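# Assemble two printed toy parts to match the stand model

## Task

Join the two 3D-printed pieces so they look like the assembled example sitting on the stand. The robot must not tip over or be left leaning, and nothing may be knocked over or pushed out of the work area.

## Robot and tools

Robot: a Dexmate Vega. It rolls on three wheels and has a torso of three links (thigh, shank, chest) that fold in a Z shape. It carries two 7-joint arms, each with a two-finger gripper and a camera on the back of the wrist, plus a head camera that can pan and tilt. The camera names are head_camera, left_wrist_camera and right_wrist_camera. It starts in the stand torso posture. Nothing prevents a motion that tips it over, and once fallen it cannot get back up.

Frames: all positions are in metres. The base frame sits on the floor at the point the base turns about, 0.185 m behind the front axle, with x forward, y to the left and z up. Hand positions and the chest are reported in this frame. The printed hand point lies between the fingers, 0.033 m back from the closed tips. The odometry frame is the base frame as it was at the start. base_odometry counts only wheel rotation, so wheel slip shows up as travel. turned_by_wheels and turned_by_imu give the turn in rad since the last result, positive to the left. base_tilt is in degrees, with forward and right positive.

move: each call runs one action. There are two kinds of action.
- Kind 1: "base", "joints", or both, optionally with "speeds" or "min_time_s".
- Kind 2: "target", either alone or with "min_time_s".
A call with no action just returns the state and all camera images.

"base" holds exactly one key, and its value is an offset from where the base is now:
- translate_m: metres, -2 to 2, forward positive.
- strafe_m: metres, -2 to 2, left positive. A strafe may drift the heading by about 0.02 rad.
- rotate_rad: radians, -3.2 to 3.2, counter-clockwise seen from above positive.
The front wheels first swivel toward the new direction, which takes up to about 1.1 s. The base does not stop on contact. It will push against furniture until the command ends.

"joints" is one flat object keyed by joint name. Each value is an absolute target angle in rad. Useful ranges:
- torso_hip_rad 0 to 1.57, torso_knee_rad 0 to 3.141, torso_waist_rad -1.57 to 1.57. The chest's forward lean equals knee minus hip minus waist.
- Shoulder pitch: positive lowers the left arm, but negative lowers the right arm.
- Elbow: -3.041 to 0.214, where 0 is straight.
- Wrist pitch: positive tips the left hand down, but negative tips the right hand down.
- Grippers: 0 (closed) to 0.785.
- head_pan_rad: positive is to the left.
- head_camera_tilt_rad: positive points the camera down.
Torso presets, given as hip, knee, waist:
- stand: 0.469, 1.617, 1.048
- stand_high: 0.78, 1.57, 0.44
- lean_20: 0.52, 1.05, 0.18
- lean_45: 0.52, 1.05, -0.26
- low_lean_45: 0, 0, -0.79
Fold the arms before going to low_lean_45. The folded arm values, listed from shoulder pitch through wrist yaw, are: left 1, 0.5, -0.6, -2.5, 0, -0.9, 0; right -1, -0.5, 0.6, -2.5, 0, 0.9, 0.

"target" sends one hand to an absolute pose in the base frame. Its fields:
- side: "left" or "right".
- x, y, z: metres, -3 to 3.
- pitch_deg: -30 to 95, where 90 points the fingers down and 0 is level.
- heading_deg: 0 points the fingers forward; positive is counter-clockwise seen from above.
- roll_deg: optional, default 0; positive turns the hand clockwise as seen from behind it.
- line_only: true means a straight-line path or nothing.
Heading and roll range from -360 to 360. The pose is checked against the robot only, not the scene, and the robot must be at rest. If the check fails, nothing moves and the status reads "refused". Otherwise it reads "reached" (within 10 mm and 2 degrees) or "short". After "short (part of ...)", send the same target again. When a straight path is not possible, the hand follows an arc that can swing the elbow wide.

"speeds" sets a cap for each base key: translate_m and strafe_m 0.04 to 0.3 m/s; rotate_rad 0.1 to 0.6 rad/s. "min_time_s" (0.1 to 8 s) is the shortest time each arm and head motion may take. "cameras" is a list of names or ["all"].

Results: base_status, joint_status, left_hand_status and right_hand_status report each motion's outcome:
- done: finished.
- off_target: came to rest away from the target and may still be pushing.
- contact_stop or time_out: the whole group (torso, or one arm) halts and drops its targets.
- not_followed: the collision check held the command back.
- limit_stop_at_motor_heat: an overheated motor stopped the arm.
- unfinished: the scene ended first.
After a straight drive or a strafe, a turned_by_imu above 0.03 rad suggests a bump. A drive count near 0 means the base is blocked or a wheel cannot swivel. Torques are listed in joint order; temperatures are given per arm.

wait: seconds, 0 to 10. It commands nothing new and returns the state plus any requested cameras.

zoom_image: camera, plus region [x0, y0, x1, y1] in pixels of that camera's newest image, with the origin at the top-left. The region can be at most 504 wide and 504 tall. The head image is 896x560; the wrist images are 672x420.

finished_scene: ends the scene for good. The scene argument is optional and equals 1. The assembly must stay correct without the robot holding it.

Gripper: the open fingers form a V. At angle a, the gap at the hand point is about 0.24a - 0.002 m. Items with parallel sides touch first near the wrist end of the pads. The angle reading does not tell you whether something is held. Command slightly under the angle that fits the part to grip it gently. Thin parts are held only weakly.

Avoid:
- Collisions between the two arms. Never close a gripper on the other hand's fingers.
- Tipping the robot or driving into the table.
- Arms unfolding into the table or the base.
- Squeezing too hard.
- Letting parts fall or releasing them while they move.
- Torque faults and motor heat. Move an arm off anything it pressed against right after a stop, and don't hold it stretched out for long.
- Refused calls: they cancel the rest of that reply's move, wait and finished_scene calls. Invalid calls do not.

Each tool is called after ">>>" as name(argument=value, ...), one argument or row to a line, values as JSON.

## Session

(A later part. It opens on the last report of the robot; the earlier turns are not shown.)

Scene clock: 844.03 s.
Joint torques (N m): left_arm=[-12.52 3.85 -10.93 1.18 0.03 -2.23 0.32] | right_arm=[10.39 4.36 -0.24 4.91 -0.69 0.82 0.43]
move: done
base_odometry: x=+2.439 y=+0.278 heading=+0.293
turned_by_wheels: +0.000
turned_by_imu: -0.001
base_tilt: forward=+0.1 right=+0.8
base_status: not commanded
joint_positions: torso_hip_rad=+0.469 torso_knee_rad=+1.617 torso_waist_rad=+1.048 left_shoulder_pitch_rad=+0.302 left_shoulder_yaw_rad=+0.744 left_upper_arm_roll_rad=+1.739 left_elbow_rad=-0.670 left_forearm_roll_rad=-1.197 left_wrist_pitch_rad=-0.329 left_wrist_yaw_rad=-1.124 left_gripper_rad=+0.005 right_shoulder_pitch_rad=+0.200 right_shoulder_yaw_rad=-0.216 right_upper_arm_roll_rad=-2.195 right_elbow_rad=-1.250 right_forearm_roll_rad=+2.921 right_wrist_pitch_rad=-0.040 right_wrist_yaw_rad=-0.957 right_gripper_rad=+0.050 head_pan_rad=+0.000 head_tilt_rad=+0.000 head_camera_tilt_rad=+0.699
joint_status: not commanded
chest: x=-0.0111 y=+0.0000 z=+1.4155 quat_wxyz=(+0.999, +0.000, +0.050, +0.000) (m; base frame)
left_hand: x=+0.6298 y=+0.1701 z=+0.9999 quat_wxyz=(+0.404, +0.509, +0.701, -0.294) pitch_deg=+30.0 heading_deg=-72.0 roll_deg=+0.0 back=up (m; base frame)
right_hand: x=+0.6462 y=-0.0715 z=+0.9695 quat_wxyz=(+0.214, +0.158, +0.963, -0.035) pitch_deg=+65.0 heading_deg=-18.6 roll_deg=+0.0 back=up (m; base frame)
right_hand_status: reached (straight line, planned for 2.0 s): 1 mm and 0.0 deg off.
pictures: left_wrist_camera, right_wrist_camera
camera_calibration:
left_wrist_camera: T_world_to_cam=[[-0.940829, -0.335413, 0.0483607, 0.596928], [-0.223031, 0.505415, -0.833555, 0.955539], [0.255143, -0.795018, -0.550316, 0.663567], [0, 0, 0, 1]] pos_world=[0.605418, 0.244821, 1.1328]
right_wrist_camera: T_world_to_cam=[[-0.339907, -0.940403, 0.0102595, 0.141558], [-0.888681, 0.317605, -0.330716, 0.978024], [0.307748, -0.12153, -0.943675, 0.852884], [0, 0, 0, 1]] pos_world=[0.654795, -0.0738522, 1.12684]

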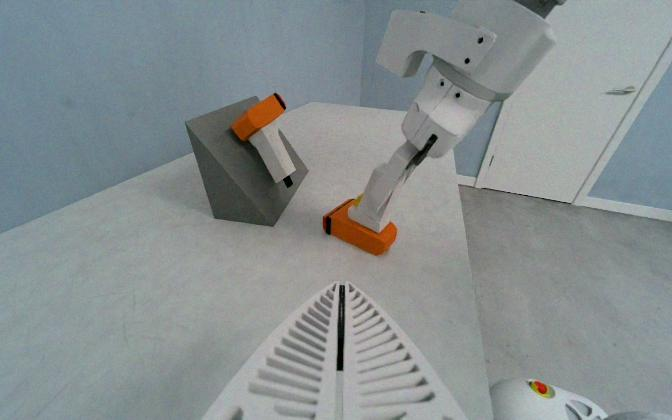

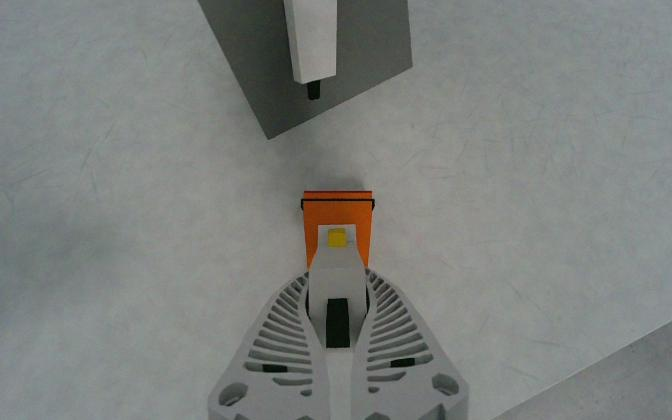

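>>> move(
  target={"side": "right", "x": 0.6463, "y": -0.0717, "z": 0.964, "pitch_deg": 65, "heading_deg": -18.6, "roll_deg": 0, "line_only": true},
  cameras=["left_wrist_camera", "right_wrist_camera"],
  min_time_s=2,
)

>>> zoom_image(
  camera="left_wrist_camera",
  region=[330, 165, 410, 245],
)

>>> zoom_image(
  camera="right_wrist_camera",
  region=[280, 190, 400, 310],
)

Scene clock: 856.43 s.
Joint torques (N m): left_arm=[-11.16 2.86 -10.86 1.13 -1.16 -1.57 0.14] | right_arm=[6.8 1 3.08 6.03 -0.98 0.94 0.42]
move: done
base_odometry: x=+2.439 y=+0.278 heading=+0.293
turned_by_wheels: +0.000
turned_by_imu: -0.001
base_tilt: forward=+0.1 right=+0.8
base_status: not commanded
joint_positions: torso_hip_rad=+0.469 torso_knee_rad=+1.617 torso_waist_rad=+1.048 left_shoulder_pitch_rad=+0.302 left_shoulder_yaw_rad=+0.744 left_upper_arm_roll_rad=+1.739 left_elbow_rad=-0.670 left_forearm_roll_rad=-1.197 left_wrist_pitch_rad=-0.329 left_wrist_yaw_rad=-1.124 left_gripper_rad=+0.005 right_shoulder_pitch_rad=+0.190 right_shoulder_yaw_rad=-0.211 right_upper_arm_roll_rad=-2.197 right_elbow_rad=-1.240 right_forearm_roll_rad=+2.917 right_wrist_pitch_rad=-0.039 right_wrist_yaw_rad=-0.950 right_gripper_rad=+0.050 head_pan_rad=+0.000 head_tilt_rad=+0.000 head_camera_tilt_rad=+0.699
joint_status: not commanded
chest: x=-0.0114 y=+0.0000 z=+1.4155 quat_wxyz=(+0.999, +0.000, +0.050, +0.000) (m; base frame)
left_hand: x=+0.6297 y=+0.1701 z=+1.0002 quat_wxyz=(+0.404, +0.509, +0.701, -0.294) pitch_deg=+30.0 heading_deg=-72.0 roll_deg=+0.0 back=up (m; base frame)
right_hand: x=+0.6462 y=-0.0714 z=+0.9647 quat_wxyz=(+0.214, +0.158, +0.963, -0.035) pitch_deg=+65.0 heading_deg=-18.5 roll_deg=+0.1 back=up (m; base frame)
right_hand_status: reached (straight line, planned for 2.0 s): 1 mm and 0.0 deg off.
pictures: left_wrist_camera, right_wrist_camera
camera_calibration:
left_wrist_camera: T_world_to_cam=[[-0.940844, -0.335419, 0.0480232, 0.597123], [-0.222734, 0.505409, -0.833637, 0.955577], [0.255347, -0.795019, -0.550221, 0.663496], [0, 0, 0, 1]] pos_world=[0.605218, 0.244821, 1.133]
right_wrist_camera: T_world_to_cam=[[-0.339891, -0.940412, 0.00998695, 0.141962], [-0.888519, 0.317619, -0.331138, 0.976685], [0.308234, -0.121425, -0.943529, 0.847924], [0, 0, 0, 1]] pos_world=[0.654696, -0.073752, 1.12204]

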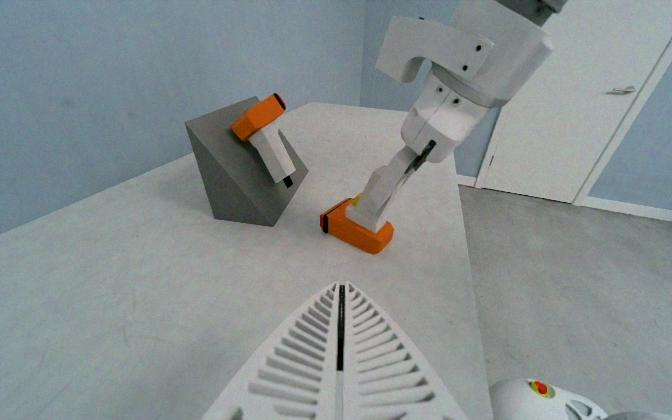

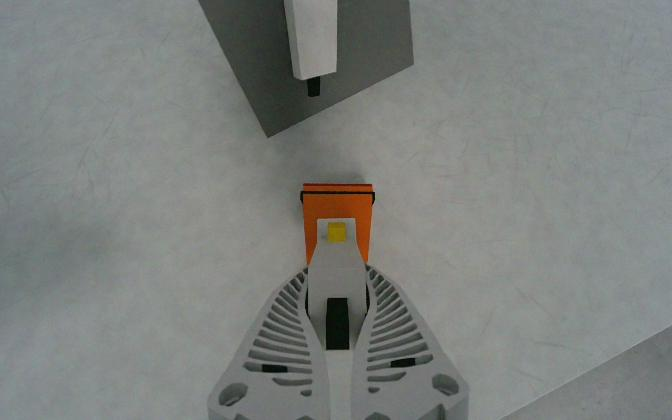

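Scaled by 6.300 from the camera's 672x420 image, which has a finer 960x600 frame.

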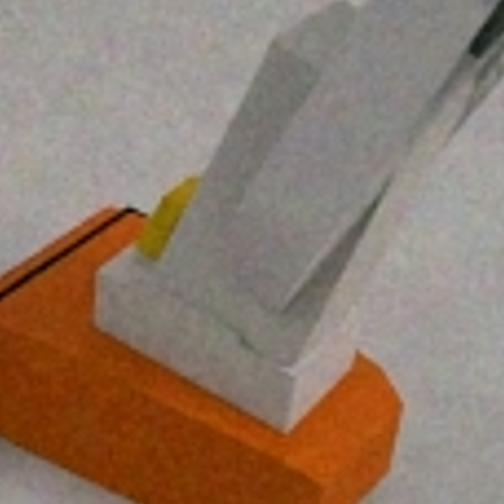

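Scaled by 4.200 from the camera's 672x420 image, which has a finer 960x600 frame.

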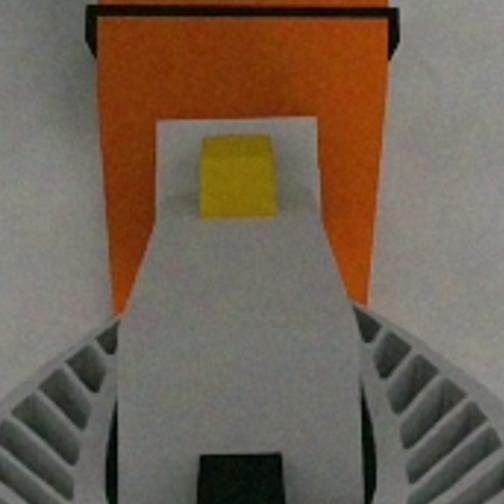

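>>> move(
  target={"side": "right", "x": 0.6463, "y": -0.0717, "z": 0.967, "pitch_deg": 65, "heading_deg": -18.6, "roll_deg": 0, "line_only": true},
  cameras=["right_wrist_camera"],
  min_time_s=2,
)

>>> zoom_image(
  camera="right_wrist_camera",
  region=[280, 170, 400, 310],
)

>>> move(
  target={"side": "left", "x": 0.65, "y": 0.18, "z": 0.95, "pitch_deg": 15, "heading_deg": -75, "roll_deg": 0, "line_only": true},
  cameras=["left_wrist_camera"],
  min_time_s=4,
)

>>> zoom_image(
  camera="left_wrist_camera",
  region=[300, 165, 420, 265],
)

Scene clock: 879.40 s.
Joint torques (N m): left_arm=[-9.05 0.96 -8.47 3.39 -0.47 -1.65 0.53] | right_arm=[23.66 -1.41 9.72 1.15 -0.95 -0.74 -0.21]
move: done
base_odometry: x=+2.439 y=+0.278 heading=+0.293
turned_by_wheels: +0.000
turned_by_imu: -0.001
base_tilt: forward=+0.0 right=+0.8
base_status: not commanded
joint_positions: torso_hip_rad=+0.469 torso_knee_rad=+1.617 torso_waist_rad=+1.048 left_shoulder_pitch_rad=+0.302 left_shoulder_yaw_rad=+0.744 left_upper_arm_roll_rad=+1.739 left_elbow_rad=-0.670 left_forearm_roll_rad=-1.197 left_wrist_pitch_rad=-0.329 left_wrist_yaw_rad=-1.124 left_gripper_rad=+0.005 right_shoulder_pitch_rad=+0.193 right_shoulder_yaw_rad=-0.212 right_upper_arm_roll_rad=-2.196 right_elbow_rad=-1.243 right_forearm_roll_rad=+2.919 right_wrist_pitch_rad=-0.041 right_wrist_yaw_rad=-0.953 right_gripper_rad=+0.050 head_pan_rad=+0.000 head_tilt_rad=+0.000 head_camera_tilt_rad=+0.699
joint_status: not commanded
chest: x=-0.0111 y=+0.0000 z=+1.4155 quat_wxyz=(+0.999, +0.000, +0.050, +0.000) (m; base frame)
left_hand: x=+0.6298 y=+0.1701 z=+1.0000 quat_wxyz=(+0.404, +0.509, +0.701, -0.294) pitch_deg=+30.0 heading_deg=-72.0 roll_deg=+0.0 back=up (m; base frame)
right_hand: x=+0.6463 y=-0.0718 z=+0.9663 quat_wxyz=(+0.213, +0.158, +0.964, -0.035) pitch_deg=+65.0 heading_deg=-18.6 roll_deg=-0.1 back=up (m; base frame)
right_hand_status: reached (straight line, planned for 2.0 s): 1 mm and 0.0 deg off.
pictures: right_wrist_camera
camera_calibration:
right_wrist_camera: T_world_to_cam=[[-0.340119, -0.940319, 0.0109202, 0.140871], [-0.888743, 0.317625, -0.330529, 0.977039], [0.307335, -0.122124, -0.943733, 0.85007], [0, 0, 0, 1]] pos_world=[0.654994, -0.0740534, 1.12364]

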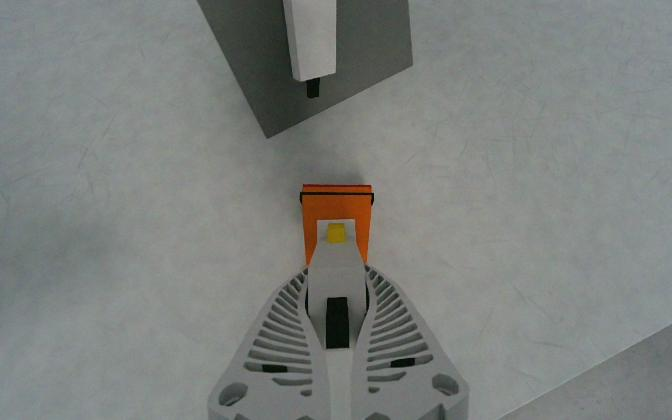

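Scaled by 3.600 from the camera's 672x420 image, which has a finer 960x600 frame.

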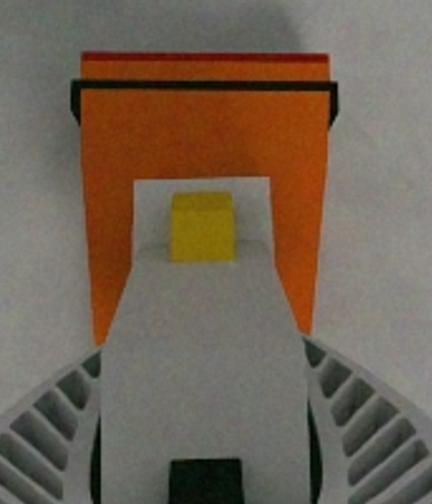

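Scene clock: 879.70 s.
Joint torques (N m): left_arm=[-9.77 3.68 -10.6 3.63 -0.6 -1.81 0.33] | right_arm=[25.42 -3.72 11.55 1.88 0.82 -0.13 0.04]
move: refused
base_odometry: x=+2.439 y=+0.278 heading=+0.293
turned_by_wheels: +0.000
turned_by_imu: +0.000
base_tilt: forward=+0.1 right=+0.8
base_status: not commanded
joint_positions: torso_hip_rad=+0.469 torso_knee_rad=+1.617 torso_waist_rad=+1.048 left_shoulder_pitch_rad=+0.302 left_shoulder_yaw_rad=+0.744 left_upper_arm_roll_rad=+1.739 left_elbow_rad=-0.670 left_forearm_roll_rad=-1.197 left_wrist_pitch_rad=-0.329 left_wrist_yaw_rad=-1.124 left_gripper_rad=+0.005 right_shoulder_pitch_rad=+0.194 right_shoulder_yaw_rad=-0.213 right_upper_arm_roll_rad=-2.196 right_elbow_rad=-1.243 right_forearm_roll_rad=+2.919 right_wrist_pitch_rad=-0.041 right_wrist_yaw_rad=-0.953 right_gripper_rad=+0.050 head_pan_rad=+0.000 head_tilt_rad=+0.000 head_camera_tilt_rad=+0.699
joint_status: not commanded
chest: x=-0.0111 y=+0.0000 z=+1.4155 quat_wxyz=(+0.999, +0.000, +0.050, +0.000) (m; base frame)
left_hand: x=+0.6298 y=+0.1701 z=+1.0000 quat_wxyz=(+0.404, +0.509, +0.701, -0.294) pitch_deg=+30.0 heading_deg=-72.0 roll_deg=+0.0 back=up (m; base frame)
left_hand_status: refused: no posture of the arm gets there (out of reach): the closest leaves the hand 4.3 cm and 20 deg from the pose. Nothing moved.
right_hand: x=+0.6463 y=-0.0718 z=+0.9664 quat_wxyz=(+0.213, +0.158, +0.964, -0.035) pitch_deg=+65.0 heading_deg=-18.6 roll_deg=-0.1 back=up (m; base frame)
pictures: left_wrist_camera
camera_calibration:
left_wrist_camera: T_world_to_cam=[[-0.940851, -0.335362, 0.0482831, 0.596923], [-0.22292, 0.50538, -0.833605, 0.955516], [0.255158, -0.795061, -0.550247, 0.663515], [0, 0, 0, 1]] pos_world=[0.605318, 0.244821, 1.1328]

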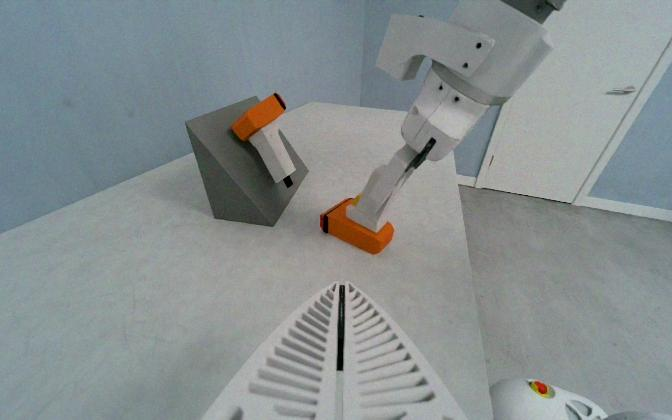

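Scaled by 4.200 from the camera's 672x420 image, which has a finer 960x600 frame.

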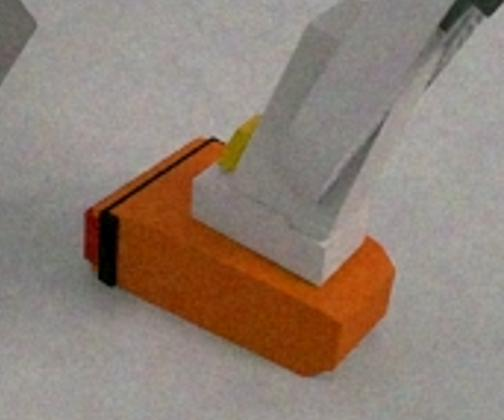

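>>> zoom_image(
  camera="left_wrist_camera",
  region=[340, 195, 400, 245],
)

Scaled by 8.400 from the camera's 672x420 image, which has a finer 960x600 frame.

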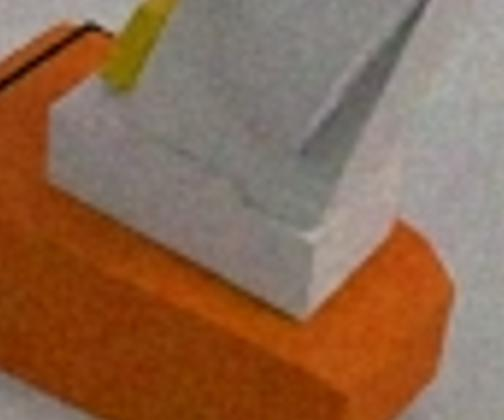

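>>> move(
  joints={"right_gripper_rad": 0.11},
  cameras=["left_wrist_camera", "right_wrist_camera"],
)

>>> zoom_image(
  camera="left_wrist_camera",
  region=[300, 165, 420, 265],
)

>>> zoom_image(
  camera="right_wrist_camera",
  region=[280, 170, 400, 310],
)

Scene clock: 890.30 s.
Joint torques (N m): left_arm=[-9.51 -0.47 -10.57 1.5 -0.84 -2.44 -0.25] | right_arm=[20.96 -3.44 9.97 1.14 -0.78 1.08 -0.08]
move: done
base_odometry: x=+2.439 y=+0.278 heading=+0.293
turned_by_wheels: +0.000
turned_by_imu: -0.001
base_tilt: forward=+0.1 right=+0.8
base_status: not commanded
joint_positions: torso_hip_rad=+0.469 torso_knee_rad=+1.617 torso_waist_rad=+1.048 left_shoulder_pitch_rad=+0.302 left_shoulder_yaw_rad=+0.744 left_upper_arm_roll_rad=+1.739 left_elbow_rad=-0.670 left_forearm_roll_rad=-1.197 left_wrist_pitch_rad=-0.329 left_wrist_yaw_rad=-1.124 left_gripper_rad=+0.005 right_shoulder_pitch_rad=+0.194 right_shoulder_yaw_rad=-0.213 right_upper_arm_roll_rad=-2.196 right_elbow_rad=-1.243 right_forearm_roll_rad=+2.919 right_wrist_pitch_rad=-0.041 right_wrist_yaw_rad=-0.953 right_gripper_rad=+0.110 head_pan_rad=+0.000 head_tilt_rad=+0.000 head_camera_tilt_rad=+0.699
joint_status: all done
chest: x=-0.0111 y=+0.0000 z=+1.4155 quat_wxyz=(+0.999, +0.000, +0.050, +0.000) (m; base frame)
left_hand: x=+0.6298 y=+0.1701 z=+1.0000 quat_wxyz=(+0.404, +0.509, +0.701, -0.294) pitch_deg=+30.0 heading_deg=-72.0 roll_deg=+0.0 back=up (m; base frame)
right_hand: x=+0.6462 y=-0.0717 z=+0.9665 quat_wxyz=(+0.213, +0.158, +0.964, -0.035) pitch_deg=+65.0 heading_deg=-18.6 roll_deg=+0.0 back=up (m; base frame)
pictures: left_wrist_camera, right_wrist_camera
camera_calibration:
left_wrist_camera: T_world_to_cam=[[-0.940851, -0.335362, 0.0482831, 0.596923], [-0.22292, 0.50538, -0.833605, 0.955516], [0.255158, -0.795061, -0.550247, 0.663515], [0, 0, 0, 1]] pos_world=[0.605318, 0.244821, 1.1328]
right_wrist_camera: T_world_to_cam=[[-0.340029, -0.940352, 0.0108614, 0.140934], [-0.888879, 0.317602, -0.330185, 0.976684], [0.307041, -0.121927, -0.943854, 0.850645], [0, 0, 0, 1]] pos_world=[0.654893, -0.073953, 1.12384]

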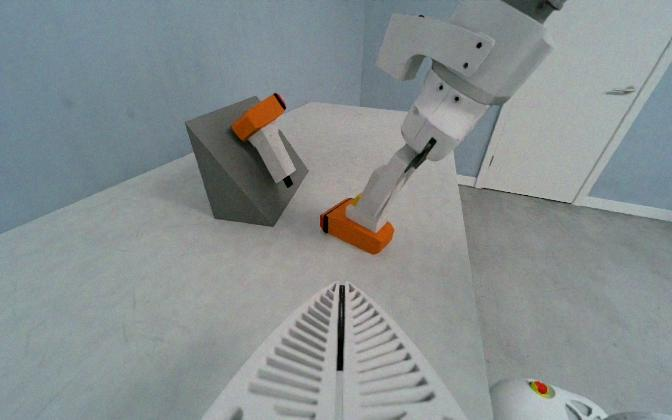

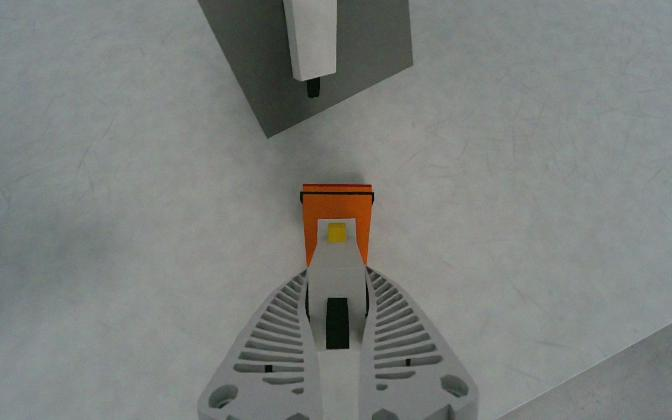

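Scaled by 4.200 from the camera's 672x420 image, which has a finer 960x600 frame.

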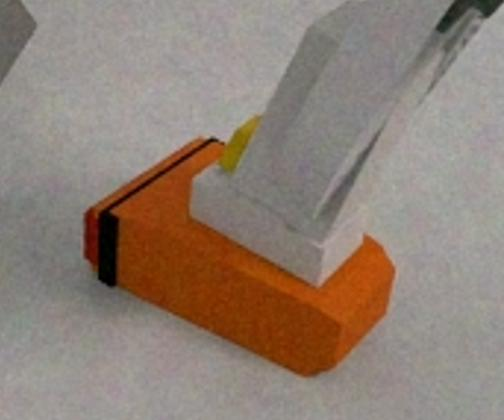

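Scaled by 3.600 from the camera's 672x420 image, which has a finer 960x600 frame.

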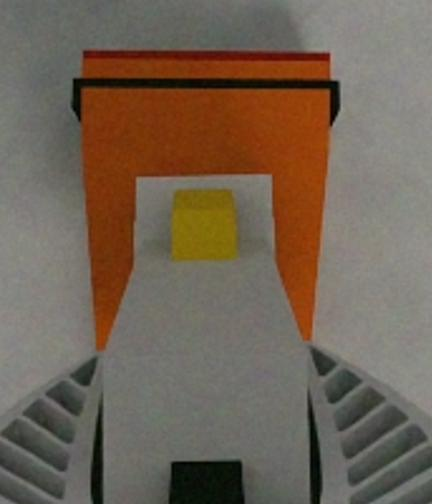

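>>> move(
  joints={"right_gripper_rad": 0.2},
  cameras=["left_wrist_camera", "right_wrist_camera"],
)

>>> zoom_image(
  camera="left_wrist_camera",
  region=[300, 165, 420, 265],
)

>>> zoom_image(
  camera="right_wrist_camera",
  region=[270, 170, 410, 380],
)

Scene clock: 895.17 s.
Joint torques (N m): left_arm=[-8.51 5.17 -9.49 0.35 -1.26 -0.7 0.26] | right_arm=[22.94 -2.18 5.64 2.94 -1.52 0.82 -0.34]
move: done
base_odometry: x=+2.439 y=+0.278 heading=+0.293
turned_by_wheels: +0.000
turned_by_imu: -0.001
base_tilt: forward=+0.1 right=+0.8
base_status: not commanded
joint_positions: torso_hip_rad=+0.469 torso_knee_rad=+1.617 torso_waist_rad=+1.048 left_shoulder_pitch_rad=+0.302 left_shoulder_yaw_rad=+0.744 left_upper_arm_roll_rad=+1.739 left_elbow_rad=-0.670 left_forearm_roll_rad=-1.197 left_wrist_pitch_rad=-0.329 left_wrist_yaw_rad=-1.124 left_gripper_rad=+0.005 right_shoulder_pitch_rad=+0.194 right_shoulder_yaw_rad=-0.213 right_upper_arm_roll_rad=-2.196 right_elbow_rad=-1.243 right_forearm_roll_rad=+2.919 right_wrist_pitch_rad=-0.041 right_wrist_yaw_rad=-0.953 right_gripper_rad=+0.200 head_pan_rad=+0.000 head_tilt_rad=+0.000 head_camera_tilt_rad=+0.699
joint_status: all done
chest: x=-0.0111 y=+0.0000 z=+1.4155 quat_wxyz=(+0.999, +0.000, +0.050, +0.000) (m; base frame)
left_hand: x=+0.6298 y=+0.1701 z=+1.0000 quat_wxyz=(+0.404, +0.509, +0.701, -0.294) pitch_deg=+30.0 heading_deg=-72.0 roll_deg=+0.0 back=up (m; base frame)
right_hand: x=+0.6462 y=-0.0717 z=+0.9665 quat_wxyz=(+0.213, +0.158, +0.964, -0.035) pitch_deg=+65.0 heading_deg=-18.6 roll_deg=+0.0 back=up (m; base frame)
pictures: left_wrist_camera, right_wrist_camera
camera_calibration:
left_wrist_camera: T_world_to_cam=[[-0.940829, -0.335413, 0.0483607, 0.596834], [-0.223031, 0.505415, -0.833555, 0.955517], [0.255143, -0.795018, -0.550316, 0.663592], [0, 0, 0, 1]] pos_world=[0.605318, 0.244821, 1.1328]
right_wrist_camera: T_world_to_cam=[[-0.340027, -0.940353, 0.0108621, 0.140967], [-0.88888, 0.317601, -0.330185, 0.97674], [0.307041, -0.121927, -0.943854, 0.85052], [0, 0, 0, 1]] pos_world=[0.654993, -0.073953, 1.12374]

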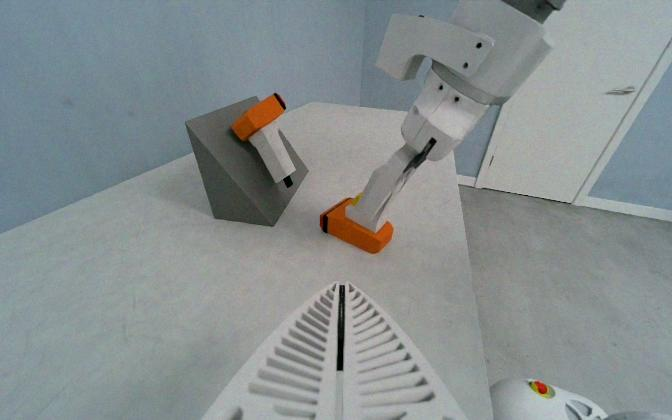

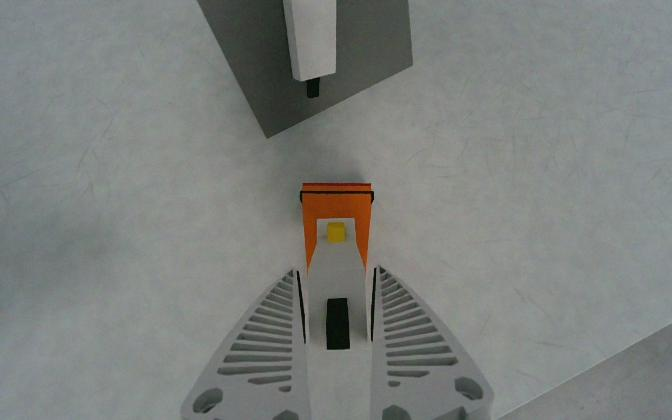

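Scaled by 4.200 from the camera's 672x420 image, which has a finer 960x600 frame.

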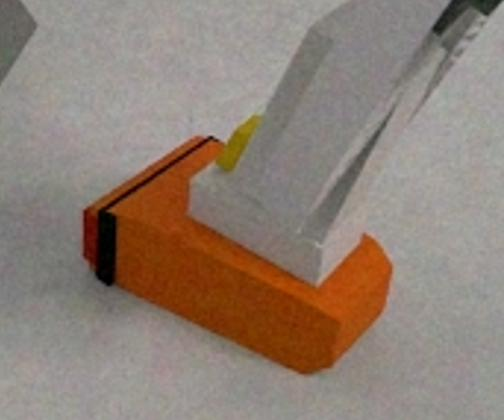

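Scaled by 2.400 from the camera's 672x420 image, which has a finer 960x600 frame.

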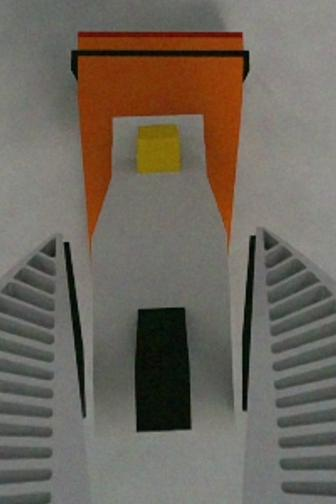

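>>> move(
  target={"side": "right", "x": 0.602, "y": -0.057, "z": 1.066, "pitch_deg": 65, "heading_deg": -18.6, "roll_deg": 0, "line_only": true},
  cameras=["left_wrist_camera", "right_wrist_camera"],
  min_time_s=4,
)

>>> zoom_image(
  camera="left_wrist_camera",
  region=[300, 145, 420, 265],
)

>>> zoom_image(
  camera="right_wrist_camera",
  region=[270, 150, 410, 290],
)

Scene clock: 912.13 s.
Joint torques (N m): left_arm=[-10.01 1.21 -10.85 2.07 -1.48 -0.22 0.04] | right_arm=[25.37 -3.53 12.05 0.07 -0.82 1.58 -0.06]
move: done
base_odometry: x=+2.439 y=+0.278 heading=+0.293
turned_by_wheels: +0.000
turned_by_imu: -0.002
base_tilt: forward=+0.1 right=+0.7
base_status: not commanded
joint_positions: torso_hip_rad=+0.469 torso_knee_rad=+1.617 torso_waist_rad=+1.048 left_shoulder_pitch_rad=+0.302 left_shoulder_yaw_rad=+0.744 left_upper_arm_roll_rad=+1.739 left_elbow_rad=-0.670 left_forearm_roll_rad=-1.197 left_wrist_pitch_rad=-0.329 left_wrist_yaw_rad=-1.124 left_gripper_rad=+0.005 right_shoulder_pitch_rad=+0.427 right_shoulder_yaw_rad=-0.316 right_upper_arm_roll_rad=-2.164 right_elbow_rad=-1.594 right_forearm_roll_rad=+3.027 right_wrist_pitch_rad=+0.076 right_wrist_yaw_rad=-1.085 right_gripper_rad=+0.200 head_pan_rad=+0.000 head_tilt_rad=+0.000 head_camera_tilt_rad=+0.699
joint_status: not commanded
chest: x=-0.0111 y=+0.0000 z=+1.4155 quat_wxyz=(+0.999, +0.000, +0.050, +0.000) (m; base frame)
left_hand: x=+0.6298 y=+0.1701 z=+1.0000 quat_wxyz=(+0.404, +0.509, +0.701, -0.294) pitch_deg=+30.0 heading_deg=-72.0 roll_deg=+0.0 back=up (m; base frame)
right_hand: x=+0.6027 y=-0.0571 z=+1.0640 quat_wxyz=(+0.213, +0.158, +0.964, -0.035) pitch_deg=+65.0 heading_deg=-18.6 roll_deg=+0.0 back=up (m; base frame)
right_hand_status: reached (straight line, planned for 4.0 s): 2 mm and 0.0 deg off.
pictures: left_wrist_camera, right_wrist_camera
camera_calibration:
left_wrist_camera: T_world_to_cam=[[-0.940829, -0.335413, 0.0483607, 0.596834], [-0.223031, 0.505415, -0.833555, 0.955517], [0.255143, -0.795018, -0.550316, 0.663592], [0, 0, 0, 1]] pos_world=[0.605318, 0.244821, 1.1328]
right_wrist_camera: T_world_to_cam=[[-0.339944, -0.940387, 0.010486, 0.13916], [-0.888814, 0.317617, -0.330348, 0.965821], [0.307324, -0.12162, -0.943801, 0.957451], [0, 0, 0, 1]] pos_world=[0.611494, -0.0594524, 1.22124]

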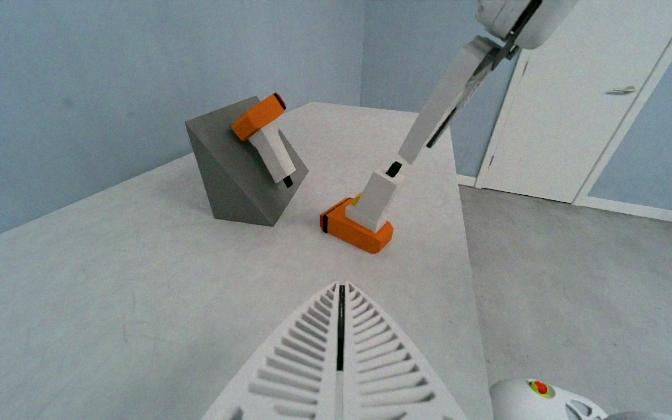

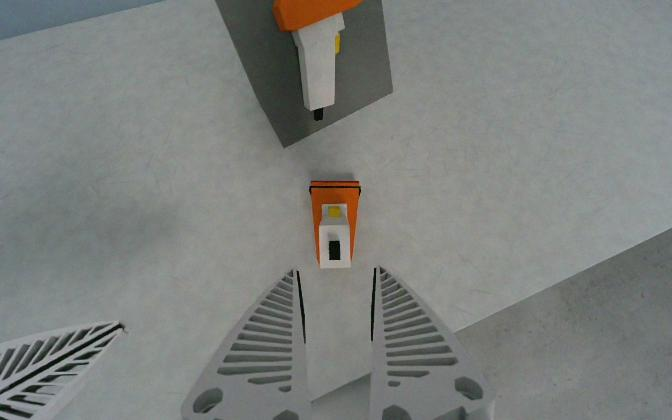

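Scaled by 4.200 from the camera's 672x420 image, which has a finer 960x600 frame.

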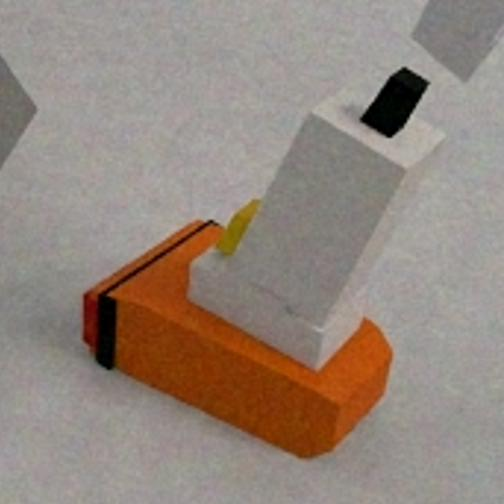

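Scaled by 3.600 from the camera's 672x420 image, which has a finer 960x600 frame.

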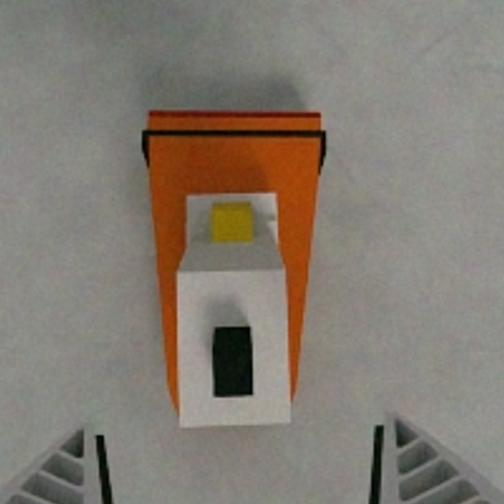

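>>> move(
  base={"translate_m": -0.25},
  speeds={"translate_m": 0.1},
  cameras=["left_wrist_camera", "right_wrist_camera", "head_camera"],
)

>>> move(
  target={"side": "right", "x": 0.62, "y": -0.10, "z": 1.0, "pitch_deg": 10, "heading_deg": 0, "roll_deg": 90},
  cameras=["right_wrist_camera", "head_camera"],
)

Scene clock: 971.00 s.
Joint torques (N m): left_arm=[-11.59 2.11 -10.44 3.74 -0.71 -3.1 0.61] | right_arm=[21.35 -1.51 11.85 1.49 -0.23 0.98 0.42]
move: done
base_odometry: x=+2.200 y=+0.205 heading=+0.293
turned_by_wheels: +0.000
turned_by_imu: -0.001
base_tilt: forward=+0.0 right=+0.8
base_status: done
joint_positions: torso_hip_rad=+0.469 torso_knee_rad=+1.617 torso_waist_rad=+1.048 left_shoulder_pitch_rad=+0.302 left_shoulder_yaw_rad=+0.744 left_upper_arm_roll_rad=+1.739 left_elbow_rad=-0.670 left_forearm_roll_rad=-1.197 left_wrist_pitch_rad=-0.329 left_wrist_yaw_rad=-1.124 left_gripper_rad=+0.005 right_shoulder_pitch_rad=+0.431 right_shoulder_yaw_rad=-0.317 right_upper_arm_roll_rad=-2.164 right_elbow_rad=-1.600 right_forearm_roll_rad=+3.030 right_wrist_pitch_rad=+0.078 right_wrist_yaw_rad=-1.087 right_gripper_rad=+0.200 head_pan_rad=+0.000 head_tilt_rad=+0.000 head_camera_tilt_rad=+0.699
joint_status: not commanded
chest: x=-0.0110 y=+0.0000 z=+1.4155 quat_wxyz=(+0.999, +0.000, +0.050, +0.000) (m; base frame)
left_hand: x=+0.6299 y=+0.1701 z=+0.9999 quat_wxyz=(+0.404, +0.509, +0.701, -0.294) pitch_deg=+30.0 heading_deg=-72.0 roll_deg=+0.0 back=up (m; base frame)
right_hand: x=+0.6019 y=-0.0570 z=+1.0656 quat_wxyz=(+0.213, +0.158, +0.964, -0.035) pitch_deg=+65.0 heading_deg=-18.6 roll_deg=+0.0 back=up (m; base frame)
pictures: head_camera, left_wrist_camera, right_wrist_camera
camera_calibration:
head_camera: T_world_to_cam=[[0.00103656, -0.99921, -0.0397215, 0.0891455], [-0.735966, 0.0261299, -0.676514, 0.984869], [0.677018, 0.0299349, -0.735358, 1.11434], [0, 0, 0, 1]] pos_world=[-0.0296887, 0.0299829, 1.48926]
left_wrist_camera: T_world_to_cam=[[-0.940853, -0.335338, 0.0484114, 0.596871], [-0.223035, 0.505432, -0.833543, 0.955441], [0.255049, -0.795039, -0.55033, 0.663589], [0, 0, 0, 1]] pos_world=[0.605418, 0.244821, 1.1327]
right_wrist_camera: T_world_to_cam=[[-0.339899, -0.940402, 0.0106382, 0.13881], [-0.888864, 0.317535, -0.330292, 0.965444], [0.307229, -0.121722, -0.943819, 0.959336], [0, 0, 0, 1]] pos_world=[0.610594, -0.0592526, 1.22284]

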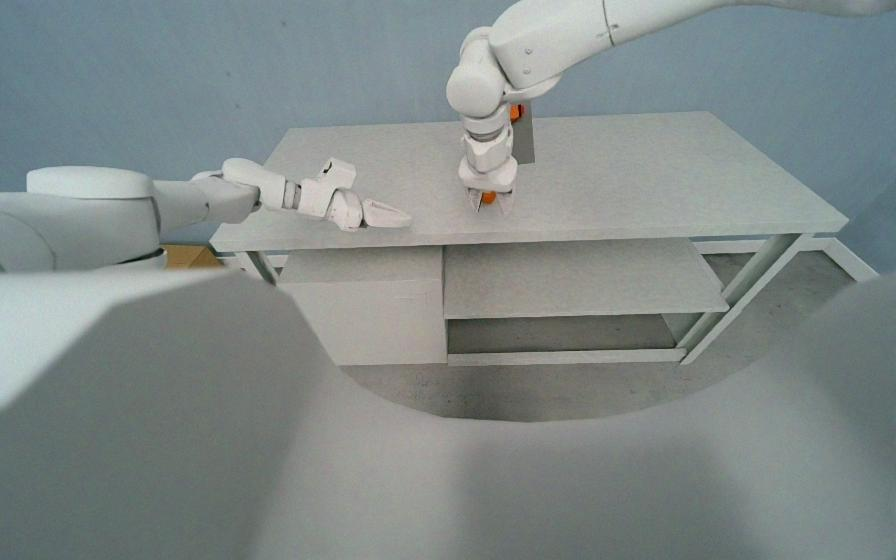

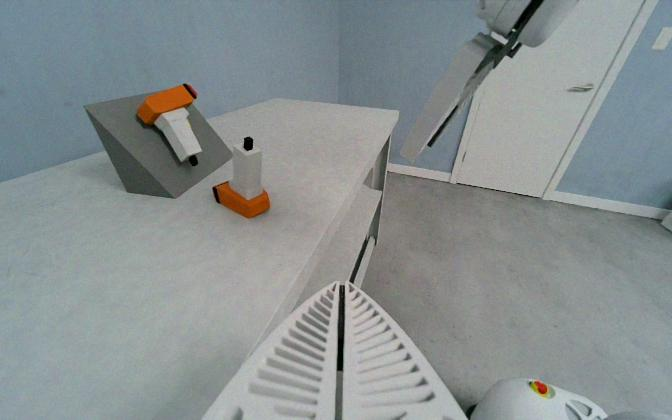

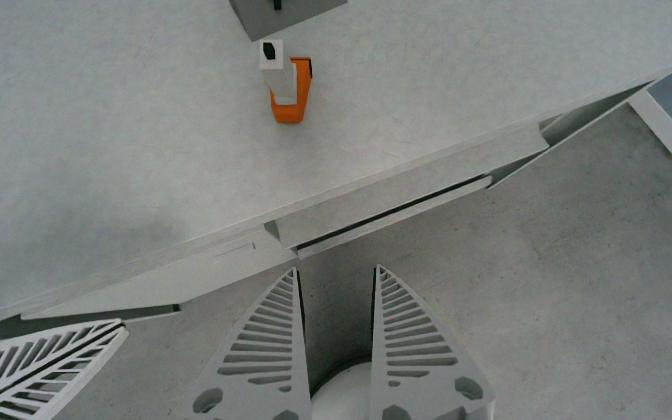

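Scene clock: 979.30 s.
Joint torques (N m): left_arm=[-11.14 3.61 -10.71 2.59 -1.16 -2.15 0.09] | right_arm=[6.21 -0.51 12.74 -2.21 -2.3 -0.33 1.39]
move: done
base_odometry: x=+2.200 y=+0.205 heading=+0.293
turned_by_wheels: +0.000
turned_by_imu: -0.002
base_tilt: forward=+0.1 right=+0.7
base_status: not commanded
joint_positions: torso_hip_rad=+0.469 torso_knee_rad=+1.617 torso_waist_rad=+1.048 left_shoulder_pitch_rad=+0.302 left_shoulder_yaw_rad=+0.744 left_upper_arm_roll_rad=+1.739 left_elbow_rad=-0.670 left_forearm_roll_rad=-1.197 left_wrist_pitch_rad=-0.329 left_wrist_yaw_rad=-1.124 left_gripper_rad=+0.005 right_shoulder_pitch_rad=-0.901 right_shoulder_yaw_rad=-0.626 right_upper_arm_roll_rad=-1.431 right_elbow_rad=-1.894 right_forearm_roll_rad=+2.772 right_wrist_pitch_rad=+1.243 right_wrist_yaw_rad=+0.391 right_gripper_rad=+0.200 head_pan_rad=+0.000 head_tilt_rad=+0.000 head_camera_tilt_rad=+0.699
joint_status: not commanded
chest: x=-0.0110 y=+0.0000 z=+1.4155 quat_wxyz=(+0.999, +0.000, +0.050, +0.000) (m; base frame)
left_hand: x=+0.6299 y=+0.1701 z=+0.9999 quat_wxyz=(+0.404, +0.509, +0.701, -0.294) pitch_deg=+30.0 heading_deg=-72.0 roll_deg=+0.0 back=up (m; base frame)
right_hand: x=+0.6201 y=-0.0993 z=+1.0003 quat_wxyz=(+0.454, +0.541, +0.544, +0.454) pitch_deg=+10.1 heading_deg=+0.1 roll_deg=+89.9 (m; base frame)
right_hand_status: reached (straight line, planned for 6.8 s): 1 mm and 0.3 deg off.
pictures: head_camera, right_wrist_camera
camera_calibration:
head_camera: T_world_to_cam=[[0.00103656, -0.99921, -0.0397215, 0.0891455], [-0.735966, 0.0261299, -0.676514, 0.984869], [0.677018, 0.0299349, -0.735358, 1.11434], [0, 0, 0, 1]] pos_world=[-0.0296887, 0.0299829, 1.48926]
right_wrist_camera: T_world_to_cam=[[-0.194622, 0.0129895, -0.980792, 1.1022], [-0.097134, 0.994742, 0.0324489, 0.186963], [0.976057, 0.101584, -0.192337, -0.257255], [0, 0, 0, 1]] pos_world=[0.48377, -0.174164, 1.02549]

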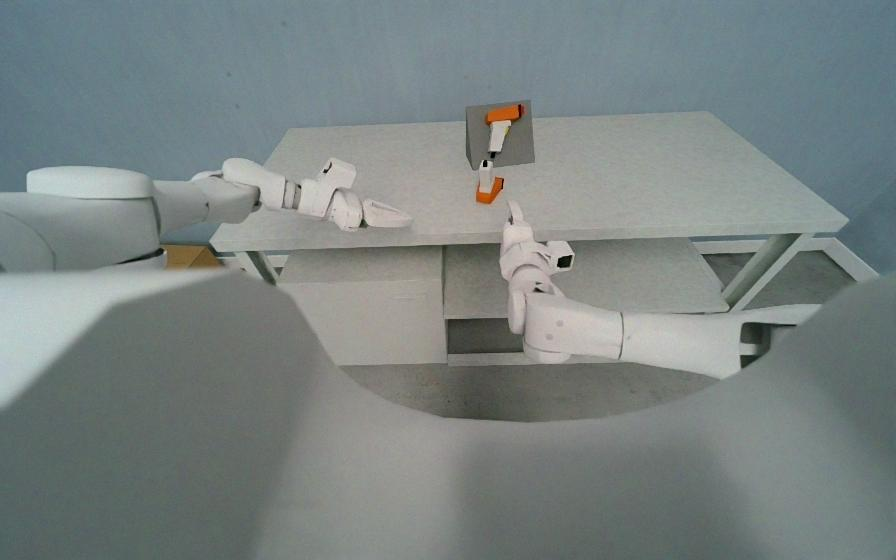

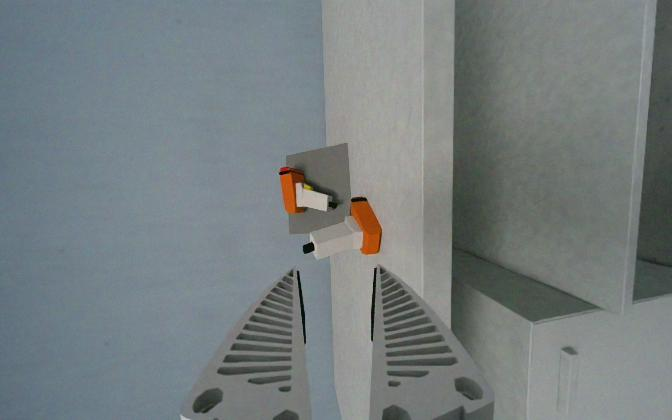

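Works well. Zoom in.

>>> zoom_image(
  camera="right_wrist_camera",
  region=[270, 140, 400, 270],
)

>>> zoom_image(
  camera="right_wrist_camera",
  region=[335, 190, 390, 260],
)

Scaled by 3.877 from the camera's 672x420 image, which has a finer 960x600 frame.

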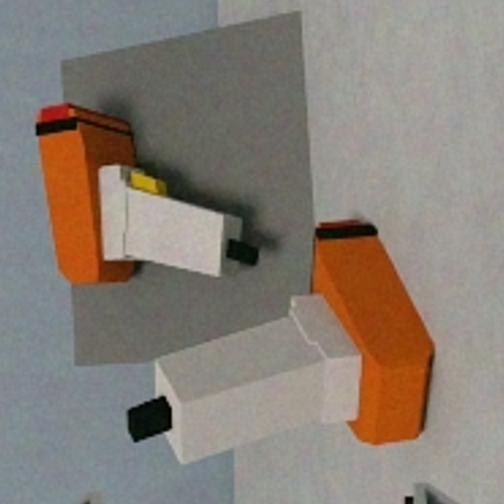

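Scaled by 7.200 from the camera's 672x420 image, which has a finer 960x600 frame.

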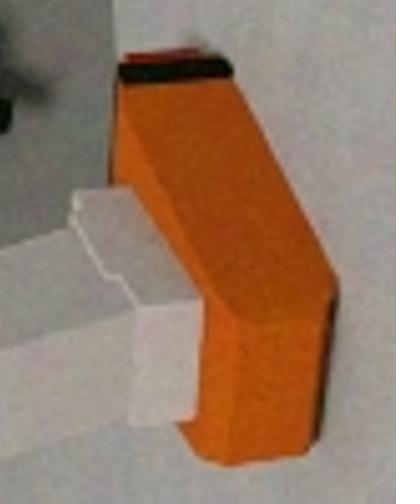

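>>> move(
  target={"side": "right", "x": 0.74, "y": -0.34, "z": 1.0, "pitch_deg": 8, "heading_deg": 50, "roll_deg": 90, "line_only": true},
  cameras=["right_wrist_camera", "head_camera"],
  min_time_s=4,
)

Scene clock: 1002.53 s.
Joint torques (N m): left_arm=[-11.85 0.22 -8.85 -0.16 -0.47 -0.9 0.46] | right_arm=[4.56 4.82 12.56 -2.59 -1.84 -0.56 0.97]
move: refused
base_odometry: x=+2.200 y=+0.205 heading=+0.293
turned_by_wheels: +0.000
turned_by_imu: -0.001
base_tilt: forward=+0.1 right=+0.7
base_status: not commanded
joint_positions: torso_hip_rad=+0.469 torso_knee_rad=+1.617 torso_waist_rad=+1.048 left_shoulder_pitch_rad=+0.302 left_shoulder_yaw_rad=+0.744 left_upper_arm_roll_rad=+1.739 left_elbow_rad=-0.670 left_forearm_roll_rad=-1.197 left_wrist_pitch_rad=-0.329 left_wrist_yaw_rad=-1.124 left_gripper_rad=+0.005 right_shoulder_pitch_rad=-0.906 right_shoulder_yaw_rad=-0.625 right_upper_arm_roll_rad=-1.427 right_elbow_rad=-1.892 right_forearm_roll_rad=+2.773 right_wrist_pitch_rad=+1.241 right_wrist_yaw_rad=+0.396 right_gripper_rad=+0.200 head_pan_rad=+0.000 head_tilt_rad=+0.000 head_camera_tilt_rad=+0.699
joint_status: not commanded
chest: x=-0.0110 y=+0.0000 z=+1.4155 quat_wxyz=(+0.999, +0.000, +0.050, +0.000) (m; base frame)
left_hand: x=+0.6299 y=+0.1701 z=+0.9999 quat_wxyz=(+0.404, +0.509, +0.701, -0.294) pitch_deg=+30.0 heading_deg=-72.0 roll_deg=+0.0 back=up (m; base frame)
right_hand: x=+0.6200 y=-0.1000 z=+0.9999 quat_wxyz=(+0.454, +0.542, +0.542, +0.454) pitch_deg=+10.0 heading_deg=+0.0 roll_deg=+90.0 (m; base frame)
right_hand_status: refused: no posture of the arm gets there (out of reach): the closest leaves the hand 10.7 cm and 6 deg from the pose. Nothing moved.
pictures: head_camera, right_wrist_camera
camera_calibration:
head_camera: T_world_to_cam=[[0.00103656, -0.99921, -0.0397215, 0.0891455], [-0.735966, 0.0261299, -0.676514, 0.984869], [0.677018, 0.0299349, -0.735358, 1.11434], [0, 0, 0, 1]] pos_world=[-0.0296887, 0.0299829, 1.48926]
right_wrist_camera: T_world_to_cam=[[-0.192599, 0.0156998, -0.981152, 1.10122], [-0.0944962, 0.994928, 0.0344697, 0.18404], [0.976717, 0.099354, -0.190138, -0.25994], [0, 0, 0, 1]] pos_world=[0.483372, -0.174569, 1.02469]

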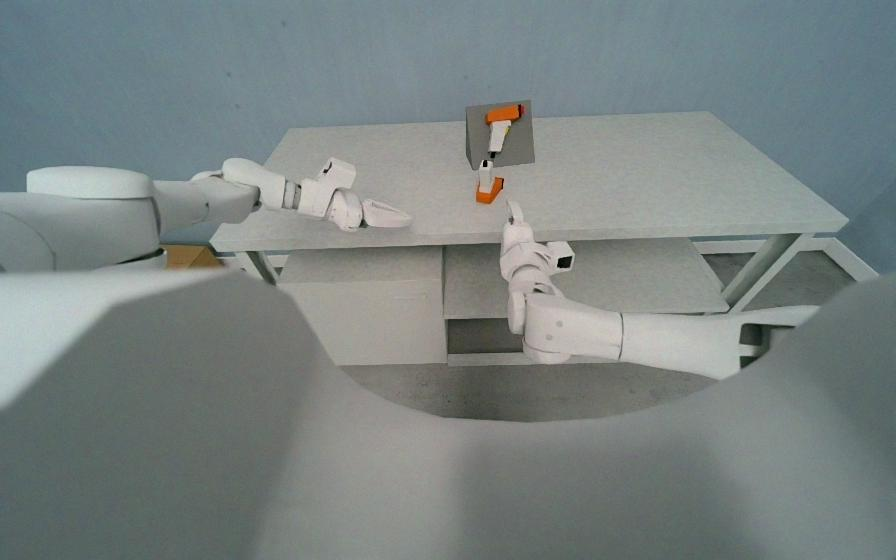

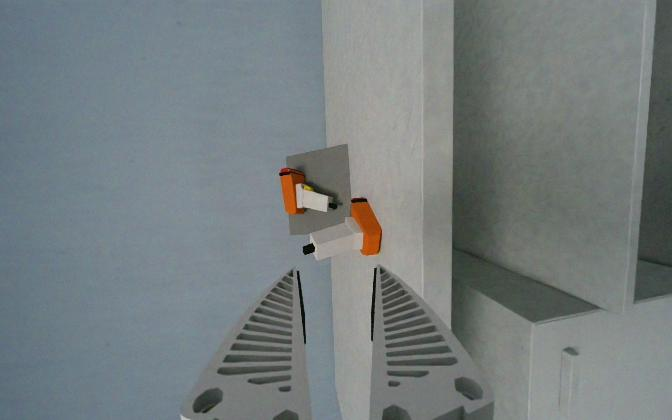

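>>> move(
  target={"side": "right", "x": 0.62, "y": -0.10, "z": 0.875, "pitch_deg": 10, "heading_deg": 0, "roll_deg": 90, "line_only": true},
  cameras=["right_wrist_camera"],
  min_time_s=4,
)

>>> zoom_image(
  camera="right_wrist_camera",
  region=[270, 130, 400, 270],
)

Scene clock: 1012.43 s.
Joint torques (N m): left_arm=[-9.19 2.99 -10.57 0.7 0.12 -1.58 0.53] | right_arm=[2.8 2.22 8.4 -3.23 -0.9 -0.82 1.59]
move: done
base_odometry: x=+2.200 y=+0.205 heading=+0.293
turned_by_wheels: +0.000
turned_by_imu: -0.002
base_tilt: forward=+0.1 right=+0.7
base_status: not commanded
joint_positions: torso_hip_rad=+0.469 torso_knee_rad=+1.617 torso_waist_rad=+1.048 left_shoulder_pitch_rad=+0.302 left_shoulder_yaw_rad=+0.744 left_upper_arm_roll_rad=+1.739 left_elbow_rad=-0.670 left_forearm_roll_rad=-1.197 left_wrist_pitch_rad=-0.329 left_wrist_yaw_rad=-1.124 left_gripper_rad=+0.005 right_shoulder_pitch_rad=-1.042 right_shoulder_yaw_rad=-0.403 right_upper_arm_roll_rad=-1.357 right_elbow_rad=-1.317 right_forearm_roll_rad=+2.830 right_wrist_pitch_rad=+0.882 right_wrist_yaw_rad=+0.638 right_gripper_rad=+0.200 head_pan_rad=+0.000 head_tilt_rad=+0.000 head_camera_tilt_rad=+0.699
joint_status: not commanded
chest: x=-0.0110 y=+0.0000 z=+1.4155 quat_wxyz=(+0.999, +0.000, +0.050, +0.000) (m; base frame)
left_hand: x=+0.6299 y=+0.1701 z=+0.9999 quat_wxyz=(+0.404, +0.509, +0.701, -0.294) pitch_deg=+30.0 heading_deg=-72.0 roll_deg=+0.0 back=up (m; base frame)
right_hand: x=+0.6201 y=-0.1000 z=+0.8759 quat_wxyz=(+0.455, +0.542, +0.542, +0.454) pitch_deg=+10.0 heading_deg=+0.0 roll_deg=+90.0 (m; base frame)
right_hand_status: reached (straight line, planned for 4.0 s): 1 mm and 0.0 deg off.
pictures: right_wrist_camera
camera_calibration:
right_wrist_camera: T_world_to_cam=[[-0.192493, 0.0155932, -0.981174, 0.979524], [-0.0946204, 0.99492, 0.0343749, 0.188467], [0.976726, 0.0994561, -0.19004, -0.28369], [0, 0, 0, 1]] pos_world=[0.483472, -0.174569, 0.900693]

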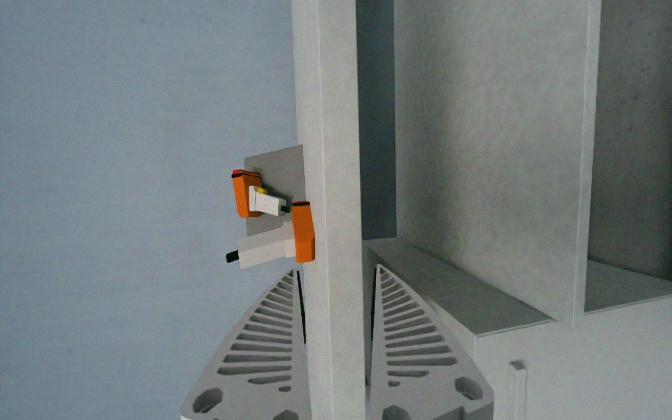

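Scaled by 3.600 from the camera's 672x420 image, which has a finer 960x600 frame.

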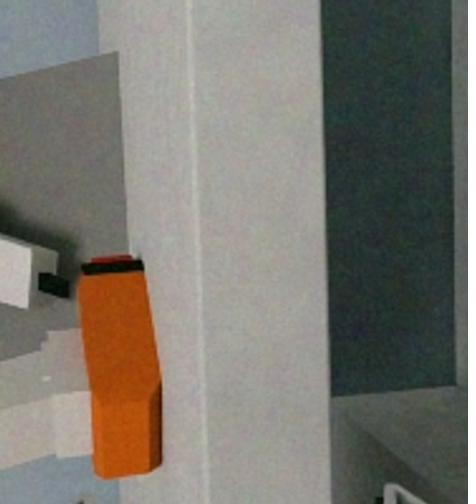

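>>> zoom_image(
  camera="right_wrist_camera",
  region=[270, 195, 330, 270],
)

>>> zoom_image(
  camera="right_wrist_camera",
  region=[210, 150, 330, 280],
)

Scaled by 6.720 from the camera's 672x420 image, which has a finer 960x600 frame.

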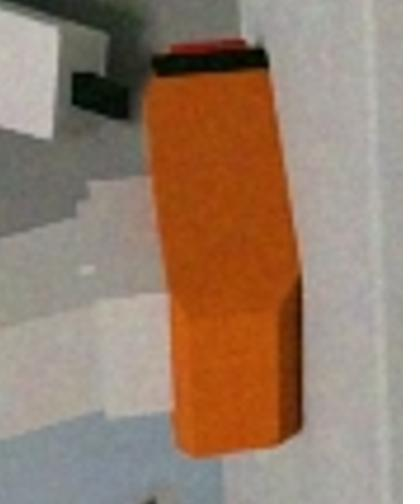

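Scaled by 3.877 from the camera's 672x420 image, which has a finer 960x600 frame.

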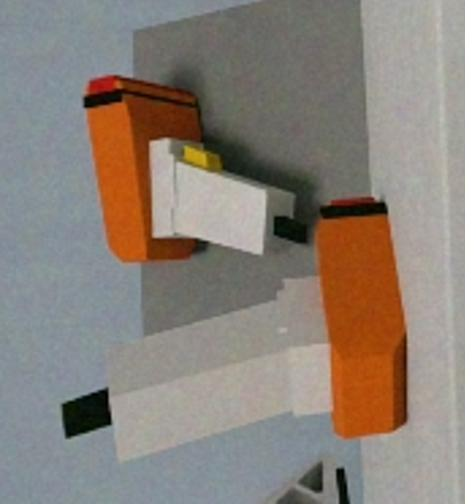

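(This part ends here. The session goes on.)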